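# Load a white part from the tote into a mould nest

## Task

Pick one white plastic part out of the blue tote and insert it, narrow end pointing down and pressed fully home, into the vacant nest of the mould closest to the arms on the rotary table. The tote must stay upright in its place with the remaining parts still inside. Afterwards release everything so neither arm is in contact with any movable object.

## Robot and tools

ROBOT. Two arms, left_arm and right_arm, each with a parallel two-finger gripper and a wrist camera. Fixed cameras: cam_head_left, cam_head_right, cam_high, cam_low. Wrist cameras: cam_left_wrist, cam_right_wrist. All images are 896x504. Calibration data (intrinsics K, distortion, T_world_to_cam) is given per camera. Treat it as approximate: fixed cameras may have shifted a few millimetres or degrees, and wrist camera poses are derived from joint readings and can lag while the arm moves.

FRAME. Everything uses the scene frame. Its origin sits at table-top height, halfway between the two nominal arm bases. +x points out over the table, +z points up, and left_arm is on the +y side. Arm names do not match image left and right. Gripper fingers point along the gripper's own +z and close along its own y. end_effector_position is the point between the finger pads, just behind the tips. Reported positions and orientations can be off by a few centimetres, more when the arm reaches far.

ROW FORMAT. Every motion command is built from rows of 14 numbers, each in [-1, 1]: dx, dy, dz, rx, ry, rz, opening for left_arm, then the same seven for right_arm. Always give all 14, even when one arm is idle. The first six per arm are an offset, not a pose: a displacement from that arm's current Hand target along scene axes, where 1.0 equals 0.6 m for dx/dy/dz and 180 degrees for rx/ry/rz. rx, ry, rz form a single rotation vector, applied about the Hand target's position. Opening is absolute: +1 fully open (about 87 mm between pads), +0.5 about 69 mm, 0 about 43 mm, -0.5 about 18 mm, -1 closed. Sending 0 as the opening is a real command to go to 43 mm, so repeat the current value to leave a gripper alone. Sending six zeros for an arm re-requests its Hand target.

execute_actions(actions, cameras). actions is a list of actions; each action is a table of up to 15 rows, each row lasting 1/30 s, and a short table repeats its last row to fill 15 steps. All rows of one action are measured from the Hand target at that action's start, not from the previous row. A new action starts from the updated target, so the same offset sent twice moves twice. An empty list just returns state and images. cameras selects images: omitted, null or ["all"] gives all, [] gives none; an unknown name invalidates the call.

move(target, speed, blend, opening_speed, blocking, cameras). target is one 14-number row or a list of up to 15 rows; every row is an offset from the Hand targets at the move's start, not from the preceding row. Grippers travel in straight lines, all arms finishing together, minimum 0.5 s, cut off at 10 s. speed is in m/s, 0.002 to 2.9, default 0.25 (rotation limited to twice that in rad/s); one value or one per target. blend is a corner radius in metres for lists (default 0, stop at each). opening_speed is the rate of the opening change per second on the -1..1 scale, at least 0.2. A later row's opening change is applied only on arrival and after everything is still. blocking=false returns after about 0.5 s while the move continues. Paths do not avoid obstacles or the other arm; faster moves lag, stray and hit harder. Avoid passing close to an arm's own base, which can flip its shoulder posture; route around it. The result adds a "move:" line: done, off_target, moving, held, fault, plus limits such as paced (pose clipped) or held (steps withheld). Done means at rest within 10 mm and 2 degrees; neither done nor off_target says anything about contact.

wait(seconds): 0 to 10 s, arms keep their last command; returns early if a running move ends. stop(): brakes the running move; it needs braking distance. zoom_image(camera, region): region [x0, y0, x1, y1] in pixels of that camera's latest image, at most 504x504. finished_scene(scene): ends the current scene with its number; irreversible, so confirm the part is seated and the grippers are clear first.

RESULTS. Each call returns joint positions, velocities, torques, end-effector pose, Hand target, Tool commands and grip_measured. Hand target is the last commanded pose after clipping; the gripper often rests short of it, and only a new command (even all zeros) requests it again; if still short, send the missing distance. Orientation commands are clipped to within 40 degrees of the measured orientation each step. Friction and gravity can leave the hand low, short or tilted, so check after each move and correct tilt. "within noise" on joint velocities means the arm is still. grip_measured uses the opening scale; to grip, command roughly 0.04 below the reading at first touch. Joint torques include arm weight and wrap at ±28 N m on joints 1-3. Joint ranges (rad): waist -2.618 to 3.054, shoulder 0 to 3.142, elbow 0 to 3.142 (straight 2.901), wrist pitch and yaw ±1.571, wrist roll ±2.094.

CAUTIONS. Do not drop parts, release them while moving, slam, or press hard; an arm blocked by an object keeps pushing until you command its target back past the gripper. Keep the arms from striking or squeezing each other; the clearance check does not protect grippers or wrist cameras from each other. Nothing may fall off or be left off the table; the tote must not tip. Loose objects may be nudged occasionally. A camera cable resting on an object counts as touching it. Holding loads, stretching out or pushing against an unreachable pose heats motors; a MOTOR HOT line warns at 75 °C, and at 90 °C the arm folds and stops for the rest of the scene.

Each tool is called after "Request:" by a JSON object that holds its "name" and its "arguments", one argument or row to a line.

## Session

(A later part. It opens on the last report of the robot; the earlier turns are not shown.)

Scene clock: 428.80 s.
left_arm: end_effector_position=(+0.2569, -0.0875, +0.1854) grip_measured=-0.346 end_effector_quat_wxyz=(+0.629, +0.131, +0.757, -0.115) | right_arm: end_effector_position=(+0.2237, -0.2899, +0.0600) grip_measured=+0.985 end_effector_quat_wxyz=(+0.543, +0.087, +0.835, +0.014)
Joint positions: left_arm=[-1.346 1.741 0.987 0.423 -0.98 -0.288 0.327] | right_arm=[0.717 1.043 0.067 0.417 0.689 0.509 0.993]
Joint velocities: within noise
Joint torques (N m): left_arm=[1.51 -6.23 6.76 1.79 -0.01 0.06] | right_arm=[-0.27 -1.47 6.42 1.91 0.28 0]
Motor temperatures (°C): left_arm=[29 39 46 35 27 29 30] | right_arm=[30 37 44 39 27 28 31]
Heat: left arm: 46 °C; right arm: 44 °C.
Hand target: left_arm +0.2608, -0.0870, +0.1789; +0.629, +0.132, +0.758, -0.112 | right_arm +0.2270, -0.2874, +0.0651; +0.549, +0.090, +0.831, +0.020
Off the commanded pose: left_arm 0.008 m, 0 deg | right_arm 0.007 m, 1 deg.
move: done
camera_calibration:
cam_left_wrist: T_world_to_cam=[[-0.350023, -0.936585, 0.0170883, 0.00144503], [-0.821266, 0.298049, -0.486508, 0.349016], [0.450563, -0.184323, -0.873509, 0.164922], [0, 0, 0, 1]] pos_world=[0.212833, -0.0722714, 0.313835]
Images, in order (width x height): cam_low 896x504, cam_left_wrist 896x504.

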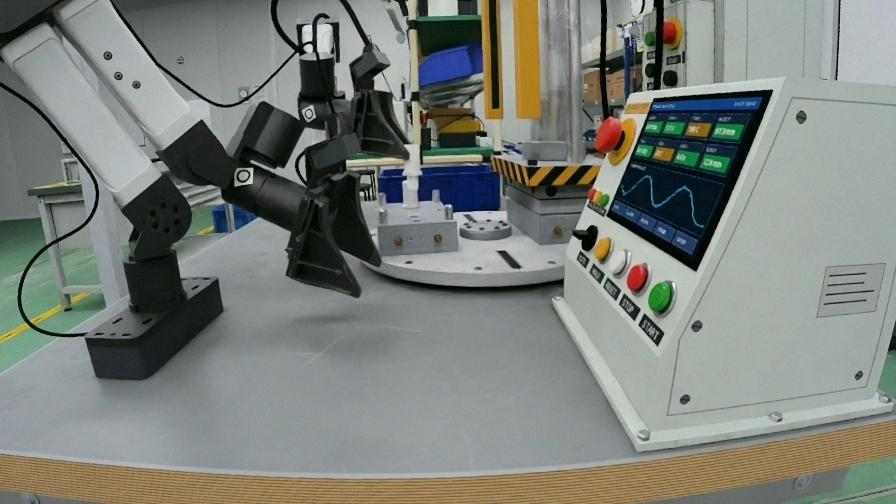

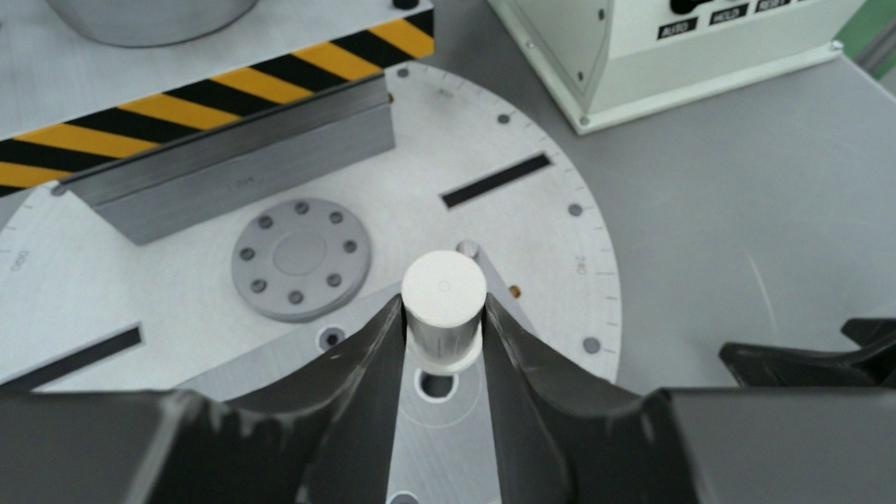

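Request:
{"name": "move", "arguments": {
  "target": [
    [0.0,0.0055,-0.06,0.004,0,0,-0.47,0,0,0,0,0,0,1]
  ],
  "speed": 0.12,
  "cameras": ["cam_left_wrist","cam_low","cam_head_right"]
}}

Request:
{"name": "zoom_image", "arguments": {
  "camera": "cam_left_wrist",
  "region": [370, 240, 530, 440]
}}

Request:
{"name": "zoom_image", "arguments": {
  "camera": "cam_low",
  "region": [370, 130, 470, 250]
}}

Scene clock: 455.67 s.
left_arm: end_effector_position=(+0.2581, -0.0846, +0.1499) grip_measured=-0.346 end_effector_quat_wxyz=(+0.629, +0.134, +0.758, -0.110) | right_arm: end_effector_position=(+0.2237, -0.2899, +0.0600) grip_measured=+0.985 end_effector_quat_wxyz=(+0.543, +0.087, +0.835, +0.014)
Joint positions: left_arm=[-1.342 1.814 0.914 0.563 -0.98 -0.282 0.327] | right_arm=[0.717 1.043 0.067 0.417 0.689 0.509 0.993]
Joint velocities: within noise
Joint torques (N m): left_arm=[1.31 -6.31 6.24 1.77 0 0.06] | right_arm=[-0.32 -1.44 6.3 1.91 0.27 -0.01]
Motor temperatures (°C): left_arm=[29 39 44 36 27 29 30] | right_arm=[30 37 44 39 27 28 31]
Heat: left arm: 44 °C; right arm: 44 °C.
Hand target: left_arm +0.2608, -0.0838, +0.1429; +0.628, +0.136, +0.758, -0.108 | right_arm +0.2270, -0.2874, +0.0651; +0.549, +0.090, +0.831, +0.020
Off the commanded pose: left_arm 0.008 m, 0 deg | right_arm 0.007 m, 1 deg.
move: done
camera_calibration:
cam_left_wrist: T_world_to_cam=[[-0.347357, -0.937707, 0.00703469, 0.00604534], [-0.821835, 0.300804, -0.483844, 0.331806], [0.451587, -0.173848, -0.875126, 0.134747], [0, 0, 0, 1]] pos_world=[0.21394, -0.0707146, 0.27842]
Images, in order (width x height): cam_head_right 896x504, cam_low 896x504, cam_left_wrist 896x504.

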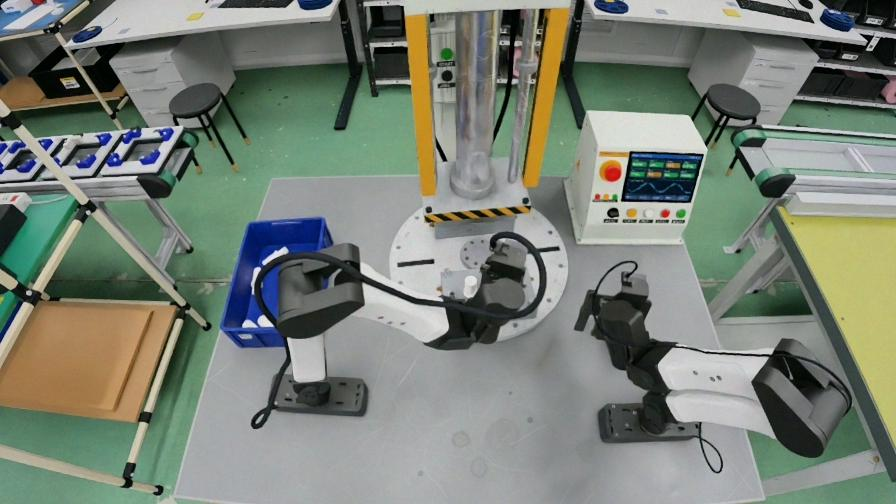

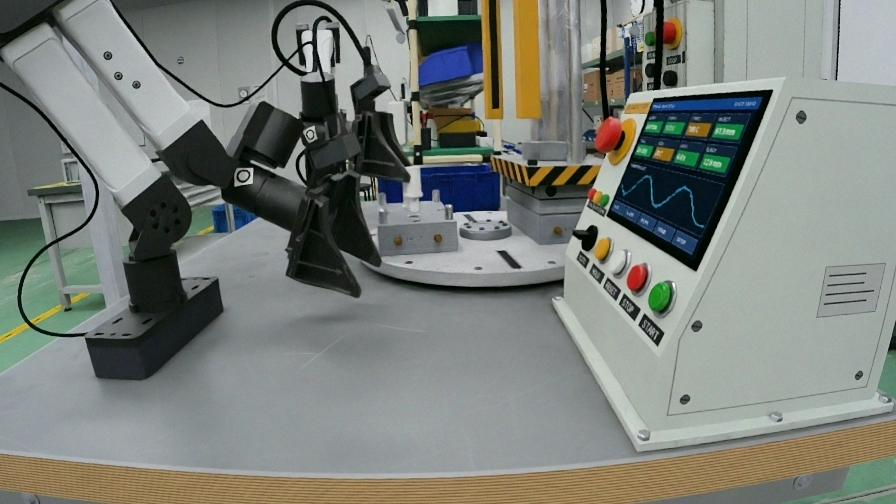

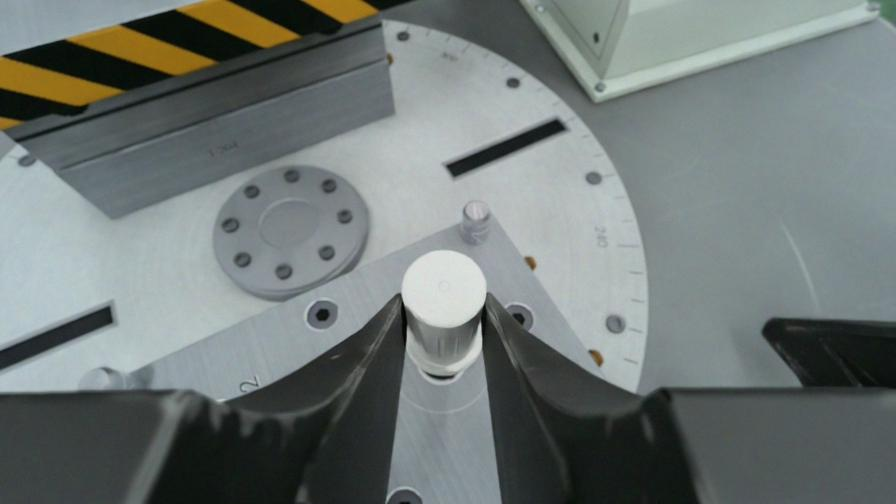

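Scaled by 2.520 from the camera's 896x504 image, which has a finer 1280x720 frame.

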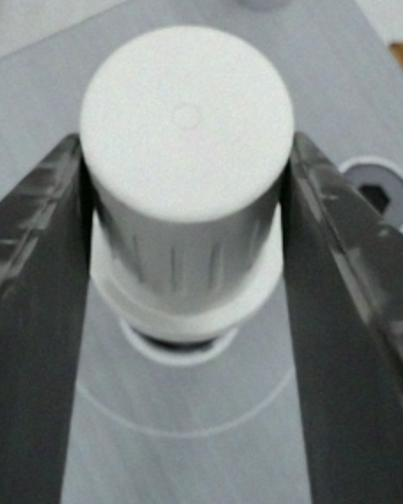

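Scaled by 4.200 from the camera's 896x504 image, which has a finer 1280x720 frame.

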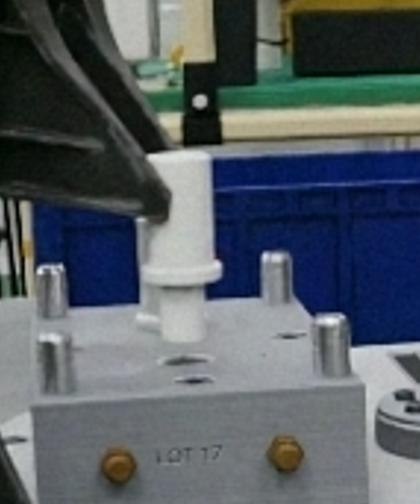

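Request:
{"name": "move", "arguments": {
  "target": [
    [0.002,0.0012,-0.01,0,0,0,-0.47,0,0,0,0,0,0,1],
    [0.002,0.0012,-0.035,0,0,0,-0.47,0,0,0,0,0,0,1]
  ],
  "speed": 0.03,
  "cameras": ["cam_left_wrist","cam_low"]
}}

Request:
{"name": "zoom_image", "arguments": {
  "camera": "cam_low",
  "region": [370, 130, 470, 250]
}}

Request:
{"name": "zoom_image", "arguments": {
  "camera": "cam_left_wrist",
  "region": [370, 240, 530, 440]
}}

Scene clock: 471.97 s.
left_arm: end_effector_position=(+0.2584, -0.0845, +0.1296) grip_measured=-0.346 end_effector_quat_wxyz=(+0.629, +0.135, +0.758, -0.110) | right_arm: end_effector_position=(+0.2237, -0.2899, +0.0600) grip_measured=+0.985 end_effector_quat_wxyz=(+0.543, +0.087, +0.835, +0.014)
Joint positions: left_arm=[-1.341 1.869 0.883 0.65 -0.978 -0.28 0.327] | right_arm=[0.717 1.043 0.067 0.417 0.689 0.509 0.993]
Joint velocities: within noise
Joint torques (N m): left_arm=[1.54 -6.27 5.83 1.83 0 0.04] | right_arm=[-0.27 -1.43 6.31 1.94 0.3 -0.01]
Motor temperatures (°C): left_arm=[29 39 44 36 27 29 30] | right_arm=[30 37 44 39 27 28 31]
Heat: left arm: 44 °C; right arm: 44 °C.
Hand target: left_arm +0.2620, -0.0830, +0.1218; +0.628, +0.136, +0.758, -0.108 | right_arm +0.2270, -0.2874, +0.0651; +0.549, +0.090, +0.831, +0.020
Off the commanded pose: left_arm 0.009 m, 0 deg | right_arm 0.007 m, 1 deg.
move: done
camera_calibration:
cam_left_wrist: T_world_to_cam=[[-0.348765, -0.937193, 0.00575111, 0.00686808], [-0.82119, 0.302627, -0.483801, 0.32224], [0.451674, -0.173456, -0.875159, 0.116847], [0, 0, 0, 1]] pos_world=[0.214239, -0.0708143, 0.25812]
Images, in order (width x height): cam_low 896x504, cam_left_wrist 896x504.

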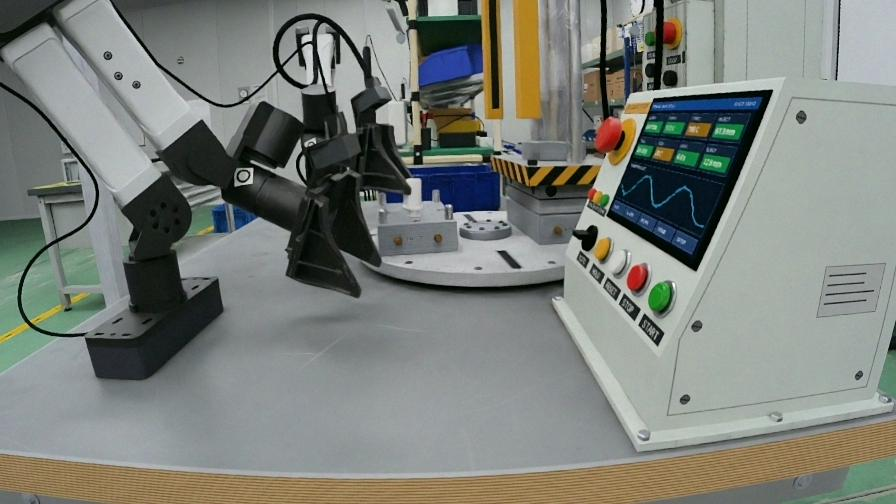

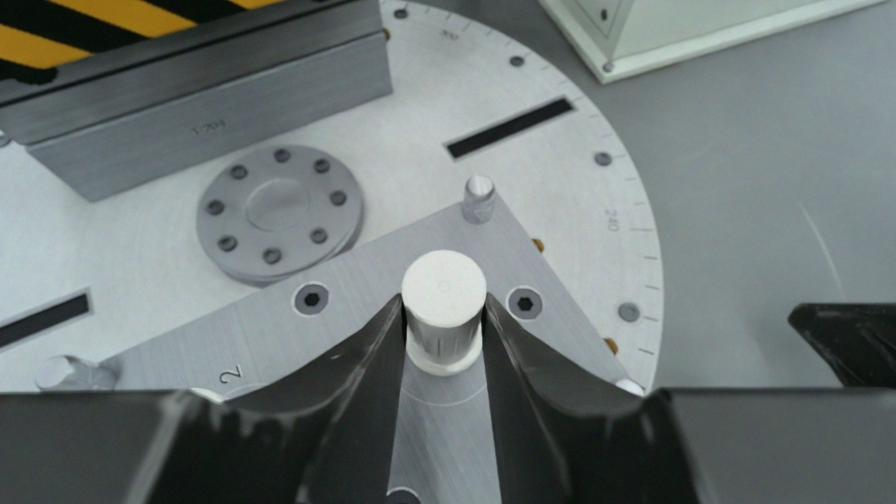

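Scaled by 4.200 from the camera's 896x504 image, which has a finer 1280x720 frame.

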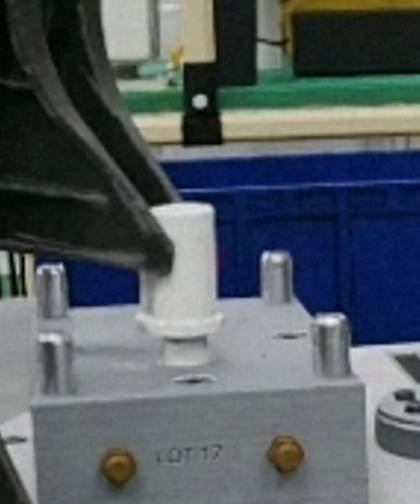

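Scaled by 2.520 from the camera's 896x504 image, which has a finer 1280x720 frame.

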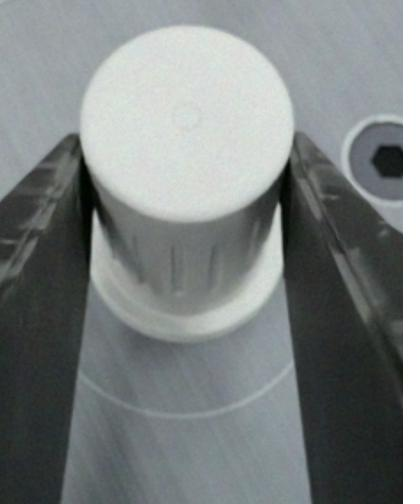

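Request:
{"name": "move", "arguments": {
  "target": [
    [0.001,0.001,-0.026,0,0,0,-0.47,0,0,0,0,0,0,1]
  ],
  "speed": 0.03,
  "cameras": ["cam_left_wrist","cam_low"]
}}

Request:
{"name": "zoom_image", "arguments": {
  "camera": "cam_low",
  "region": [370, 150, 470, 250]
}}

Request:
{"name": "zoom_image", "arguments": {
  "camera": "cam_left_wrist",
  "region": [370, 240, 530, 440]
}}

Scene clock: 479.33 s.
left_arm: end_effector_position=(+0.2592, -0.0843, +0.1175) grip_measured=-0.346 end_effector_quat_wxyz=(+0.631, +0.133, +0.756, -0.112) | right_arm: end_effector_position=(+0.2237, -0.2899, +0.0600) grip_measured=+0.985 end_effector_quat_wxyz=(+0.543, +0.087, +0.835, +0.014)
Joint positions: left_arm=[-1.339 1.907 0.862 0.721 -0.976 -0.273 0.327] | right_arm=[0.717 1.043 0.067 0.417 0.689 0.509 0.993]
Joint velocities: within noise
Joint torques (N m): left_arm=[1.54 -5.79 5.64 1.79 0.02 0] | right_arm=[-0.42 -1.46 6.3 1.94 0.27 -0.01]
Motor temperatures (°C): left_arm=[29 39 44 36 27 29 30] | right_arm=[30 37 44 39 27 28 31]
Heat: left arm: 44 °C; right arm: 44 °C.
Hand target: left_arm +0.2625, -0.0824, +0.1063; +0.628, +0.136, +0.758, -0.108 | right_arm +0.2270, -0.2874, +0.0651; +0.549, +0.090, +0.831, +0.020
Off the commanded pose: left_arm 0.012 m, 1 deg | right_arm 0.007 m, 1 deg.
move: off_target (left_arm)
camera_calibration:
cam_left_wrist: T_world_to_cam=[[-0.349433, -0.936915, 0.00928929, 0.00722014], [-0.818946, 0.300589, -0.48885, 0.316802], [0.455219, -0.178428, -0.872318, 0.104367], [0, 0, 0, 1]] pos_world=[0.214457, -0.0698405, 0.245843]
Images, in order (width x height): cam_low 896x504, cam_left_wrist 896x504.

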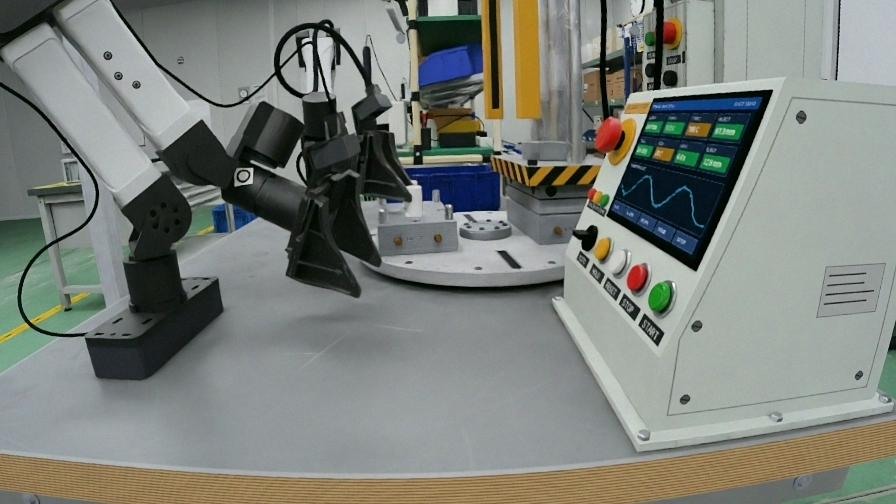

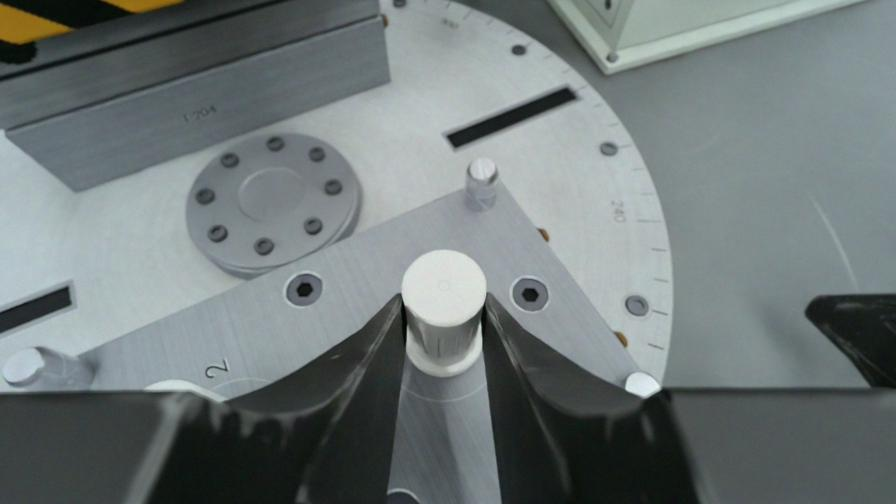

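Scaled by 5.040 from the camera's 896x504 image, which has a finer 1280x720 frame.

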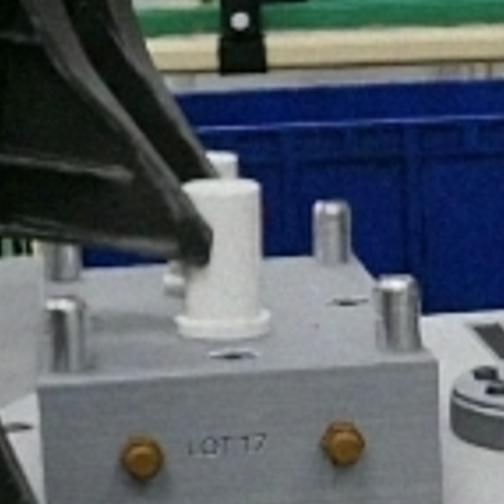

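Scaled by 2.520 from the camera's 896x504 image, which has a finer 1280x720 frame.

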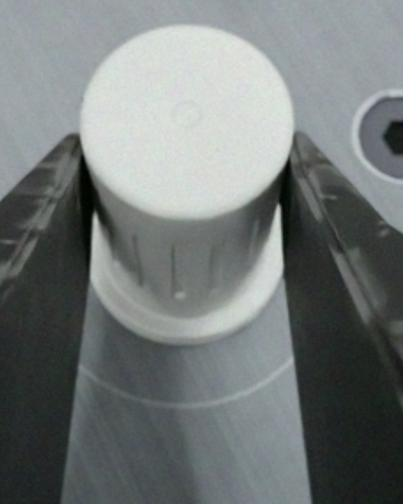

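Request:
{"name": "move", "arguments": {
  "target": [
    [0,0,-0.01,0,0,0,-0.47,0,0,0,0,0,0,1]
  ],
  "speed": 0.03,
  "cameras": ["cam_left_wrist","cam_low"]
}}

Request:
{"name": "zoom_image", "arguments": {
  "camera": "cam_low",
  "region": [370, 170, 450, 250]
}}

Scene clock: 485.53 s.
left_arm: end_effector_position=(+0.2600, -0.0843, +0.1172) grip_measured=-0.346 end_effector_quat_wxyz=(+0.635, +0.128, +0.753, -0.115) | right_arm: end_effector_position=(+0.2237, -0.2899, +0.0600) grip_measured=+0.985 end_effector_quat_wxyz=(+0.543, +0.087, +0.835, +0.014)
Joint positions: left_arm=[-1.339 1.916 0.855 0.755 -0.981 -0.267 0.327] | right_arm=[0.717 1.043 0.067 0.417 0.689 0.509 0.993]
Joint velocities: within noise
Joint torques (N m): left_arm=[1.5 -5.14 5.55 1.74 0.08 -0.06] | right_arm=[-0.36 -1.44 6.31 1.91 0.28 0]
Motor temperatures (°C): left_arm=[29 39 44 36 27 29 30] | right_arm=[30 37 44 39 27 28 31]
Heat: left arm: 44 °C; right arm: 44 °C.
Hand target: left_arm +0.2625, -0.0824, +0.1003; +0.628, +0.136, +0.758, -0.108 | right_arm +0.2270, -0.2874, +0.0651; +0.549, +0.090, +0.831, +0.020
Off the commanded pose: left_arm 0.017 m, 2 deg | right_arm 0.007 m, 1 deg.
move: off_target (left_arm)
camera_calibration:
cam_left_wrist: T_world_to_cam=[[-0.345823, -0.938127, 0.0180155, 0.00541895], [-0.816287, 0.29133, -0.498802, 0.316948], [0.462691, -0.187203, -0.866529, 0.100276], [0, 0, 0, 1]] pos_world=[0.214198, -0.0684807, 0.244889]
Images, in order (width x height): cam_low 896x504, cam_left_wrist 896x504.

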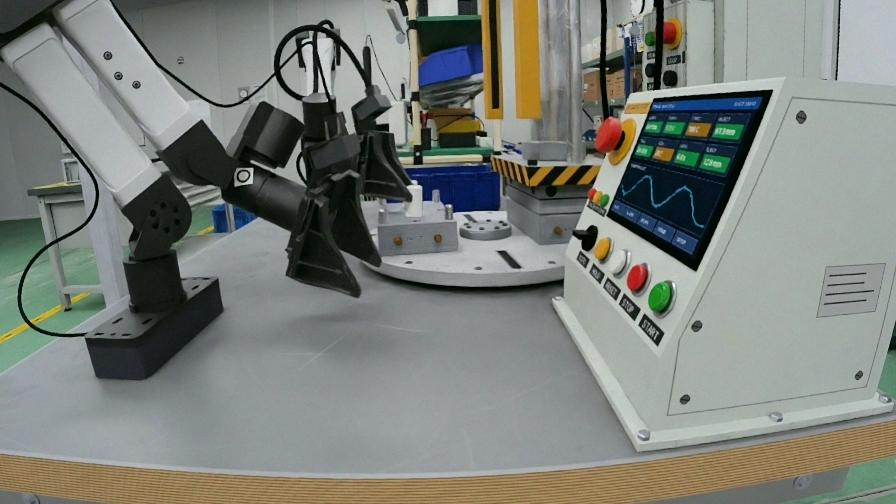

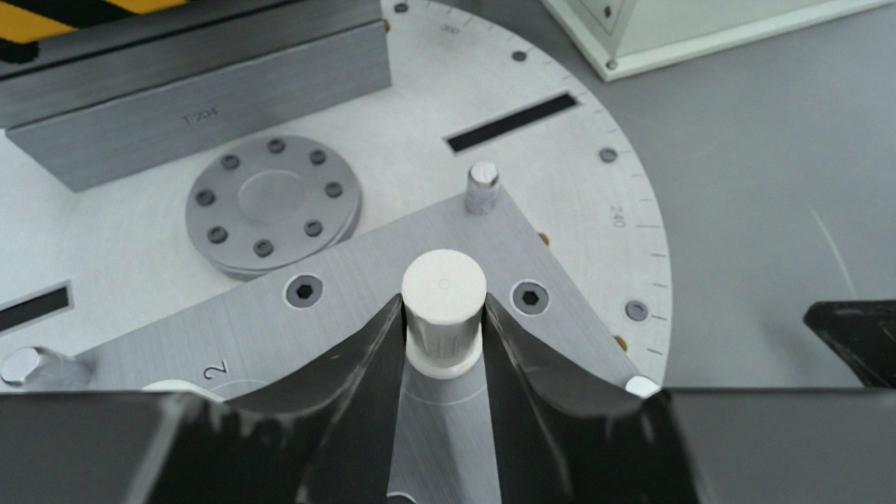

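Scaled by 6.300 from the camera's 896x504 image, which has a finer 1280x720 frame.

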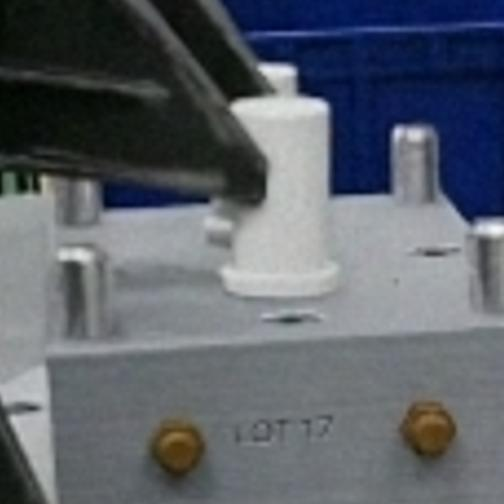

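Request:
{"name": "move", "arguments": {
  "target": [
    [0,0,0.016,0,0,0,-0.47,0,0,0,0,0,0,1],
    [0,0,0.016,0,0,0,-0.1,0,0,0,0,0,0,1]
  ],
  "speed": 0.04,
  "opening_speed": 0.4,
  "cameras": ["cam_left_wrist","cam_low"]
}}

Request:
{"name": "zoom_image", "arguments": {
  "camera": "cam_low",
  "region": [370, 170, 450, 250]
}}

Scene clock: 493.63 s.
left_arm: end_effector_position=(+0.2604, -0.0825, +0.1142) grip_measured=-0.100 end_effector_quat_wxyz=(+0.632, +0.134, +0.756, -0.109) | right_arm: end_effector_position=(+0.2237, -0.2899, +0.0600) grip_measured=+0.985 end_effector_quat_wxyz=(+0.543, +0.087, +0.835, +0.014)
Joint positions: left_arm=[-1.337 1.916 0.855 0.738 -0.978 -0.267 0.45] | right_arm=[0.717 1.043 0.067 0.417 0.689 0.509 0.993]
Joint velocities: within noise
Joint torques (N m): left_arm=[1.32 -7.23 6.64 1.5 0.04 -0.04] | right_arm=[-0.42 -1.36 6.35 1.92 0.28 0.02]
Motor temperatures (°C): left_arm=[29 39 43 36 27 29 30] | right_arm=[30 37 44 39 27 28 31]
Heat: left arm: 43 °C; right arm: 44 °C.
Hand target: left_arm +0.2625, -0.0825, +0.1100; +0.628, +0.136, +0.758, -0.108 | right_arm +0.2270, -0.2874, +0.0651; +0.549, +0.090, +0.831, +0.020
Off the commanded pose: left_arm 0.005 m, 1 deg | right_arm 0.007 m, 1 deg.
move: done
camera_calibration:
cam_left_wrist: T_world_to_cam=[[-0.346067, -0.938204, 0.00344013, 0.0090187], [-0.81851, 0.30012, -0.489866, 0.315652], [0.458561, -0.172342, -0.871791, 0.100769], [0, 0, 0, 1]] pos_world=[0.215276, -0.0689053, 0.242446]
Images, in order (width x height): cam_low 896x504, cam_left_wrist 896x504.

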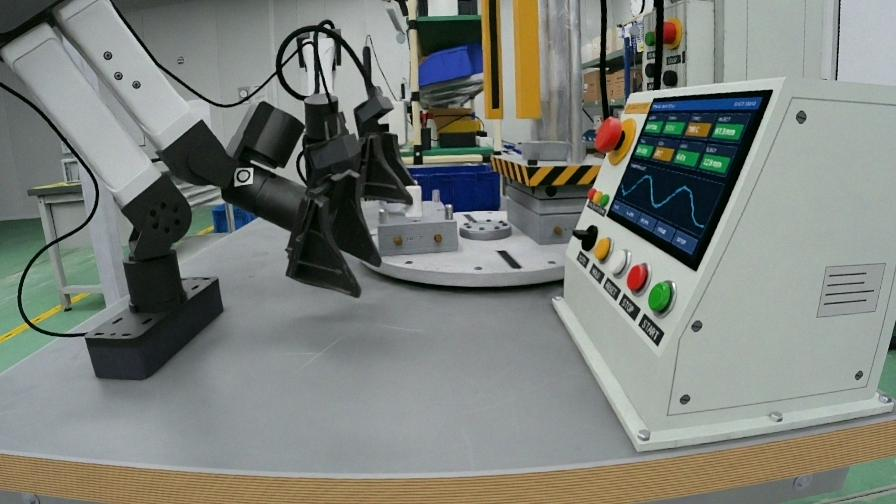

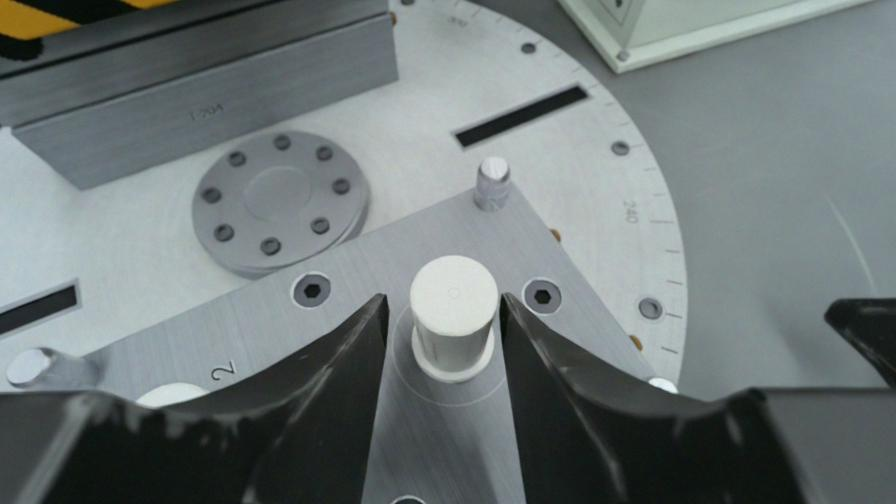

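Scaled by 6.300 from the camera's 896x504 image, which has a finer 1280x720 frame.

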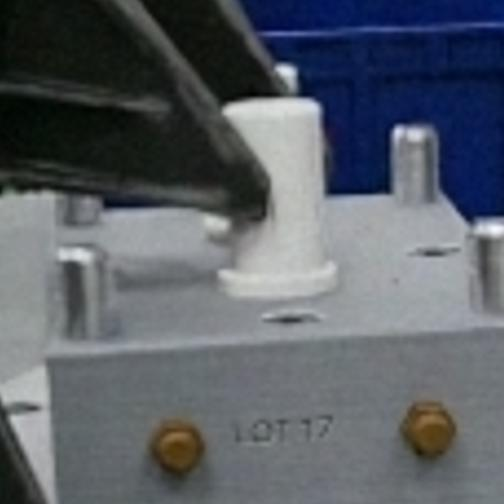

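Request:
{"name": "move", "arguments": {
  "target": [
    [-0.0017,-0.0055,0.005,0,0,0,-0.1,0,0,0,0,0,0,1],
    [-0.0017,-0.0055,0.2,0,0,0,-0.1,0,0,0,0,0,0,1],
    [-0.15,0.25,0.27,0,0,0,-0.1,0,0,0,0,0,0,1]
  ],
  "speed": [0.04,0.12,0.3]
}}

Request:
{"name": "zoom_image", "arguments": {
  "camera": "cam_low",
  "region": [370, 170, 450, 250]
}}

Request:
{"name": "zoom_image", "arguments": {
  "camera": "cam_head_left",
  "region": [420, 240, 560, 340]
}}

Scene clock: 503.43 s.
left_arm: end_effector_position=(+0.1731, +0.0705, +0.2620) grip_measured=-0.100 end_effector_quat_wxyz=(+0.624, +0.151, +0.760, -0.100) | right_arm: end_effector_position=(+0.2237, -0.2899, +0.0600) grip_measured=+0.985 end_effector_quat_wxyz=(+0.543, +0.087, +0.835, +0.014)
Joint positions: left_arm=[-1.602 0.998 0.802 -0.394 -1.201 -0.521 0.45] | right_arm=[0.717 1.043 0.067 0.417 0.689 0.509 0.993]
Joint velocities: within noise
Joint torques (N m): left_arm=[0.1 -1.35 11.1 1.28 -0.45 -0.17] | right_arm=[-0.36 -1.43 6.23 1.93 0.28 0.01]
Motor temperatures (°C): left_arm=[29 40 44 36 27 29 30] | right_arm=[30 37 44 39 27 28 31]
Heat: left arm: 44 °C; right arm: 44 °C.
Hand target: left_arm +0.1725, +0.0675, +0.2720; +0.628, +0.136, +0.758, -0.108 | right_arm +0.2270, -0.2874, +0.0651; +0.549, +0.090, +0.831, +0.020
Off the commanded pose: left_arm 0.010 m, 2 deg | right_arm 0.007 m, 1 deg.
move: done
camera_calibration:
cam_left_wrist: T_world_to_cam=[[-0.360741, -0.93223, -0.0285244, 0.13228], [-0.819124, 0.331301, -0.468268, 0.262799], [0.445983, -0.145559, -0.883126, 0.299297], [0, 0, 0, 1]] pos_world=[0.129502, 0.0798148, 0.39115]

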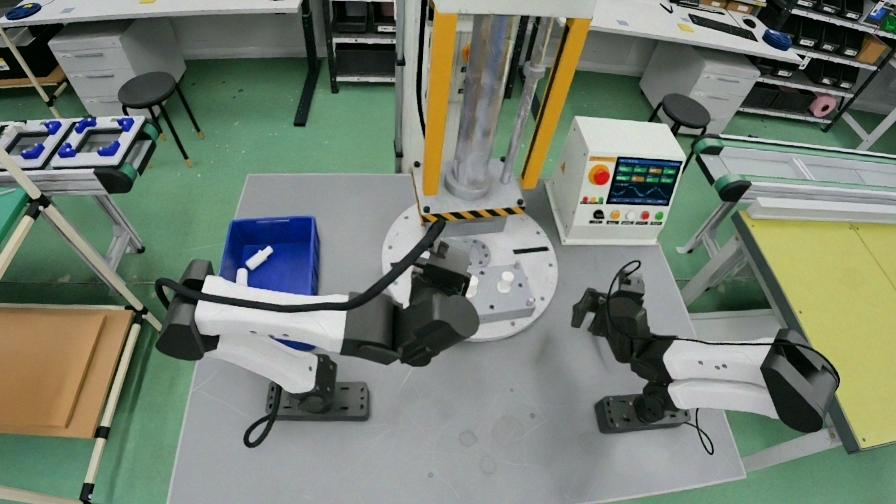

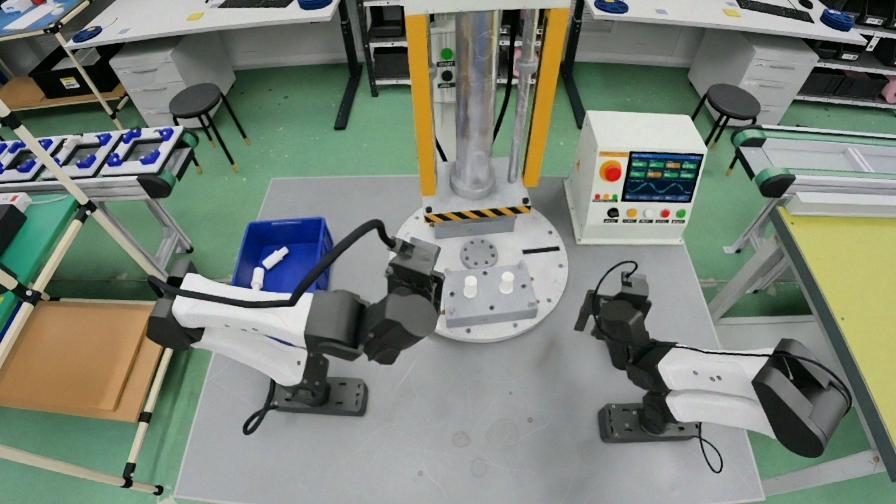

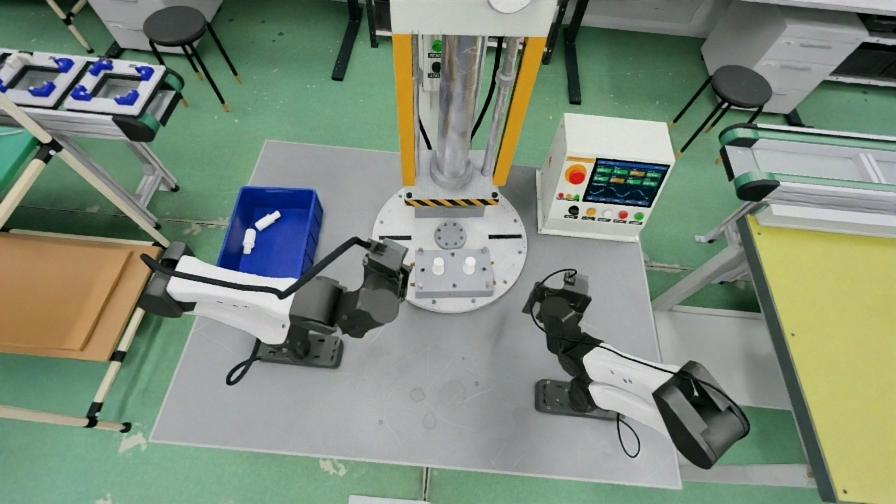

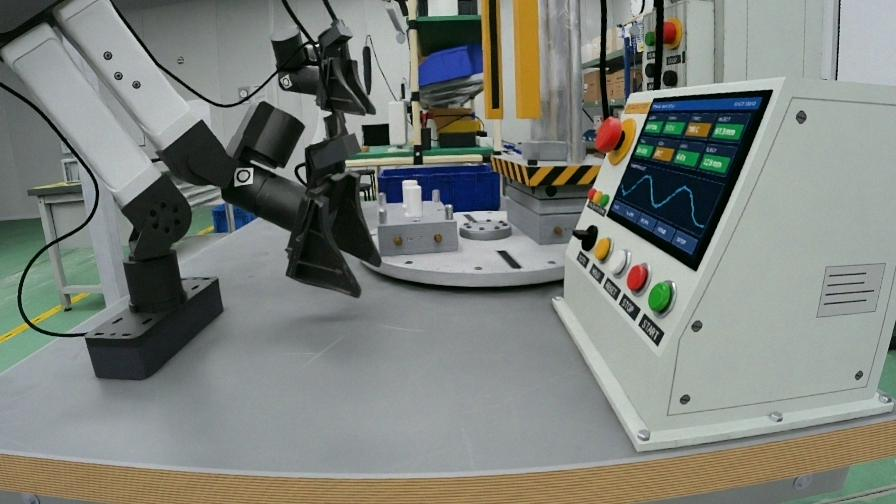

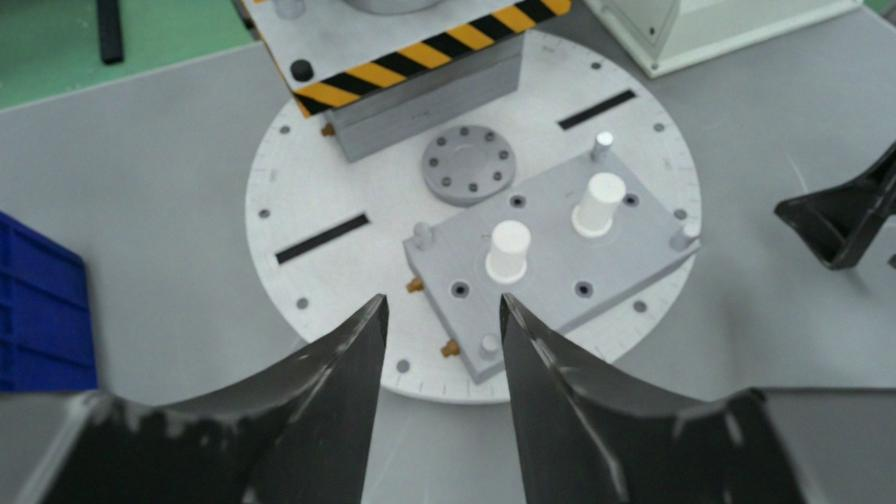

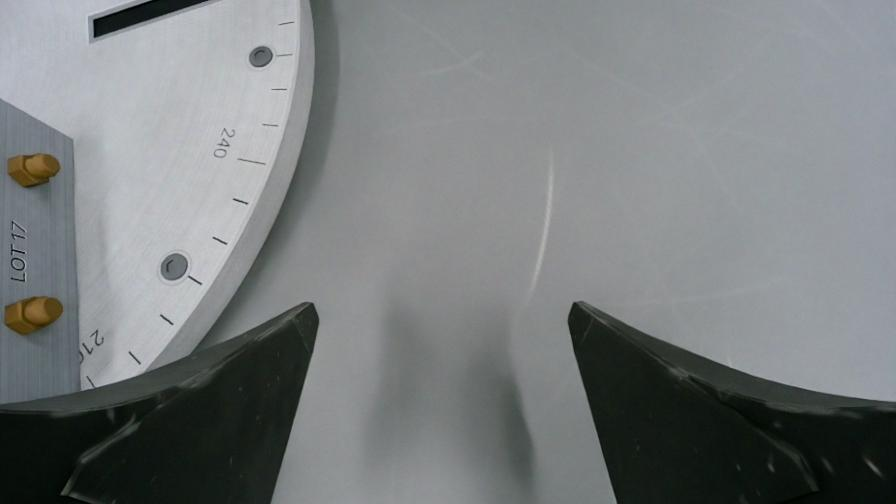

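Scaled by 6.300 from the camera's 896x504 image, which has a finer 1280x720 frame.

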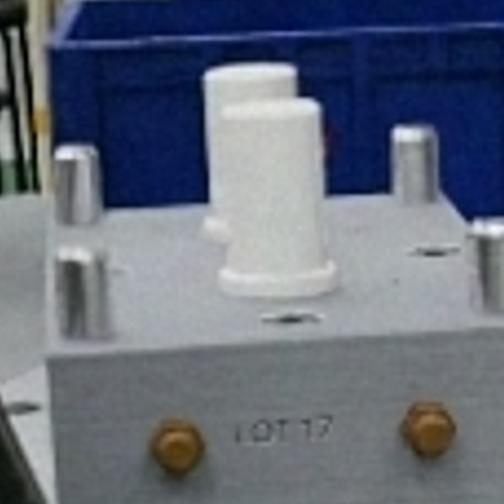

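Scaled by 3.600 from the camera's 896x504 image, which has a finer 1280x720 frame.

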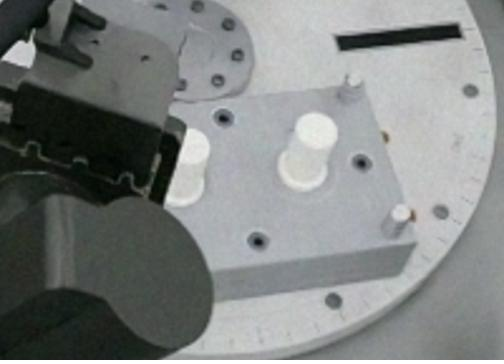

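Request:
{"name": "finished_scene", "arguments": {
  "scene": 1
}}

The scene is finished: the task was done.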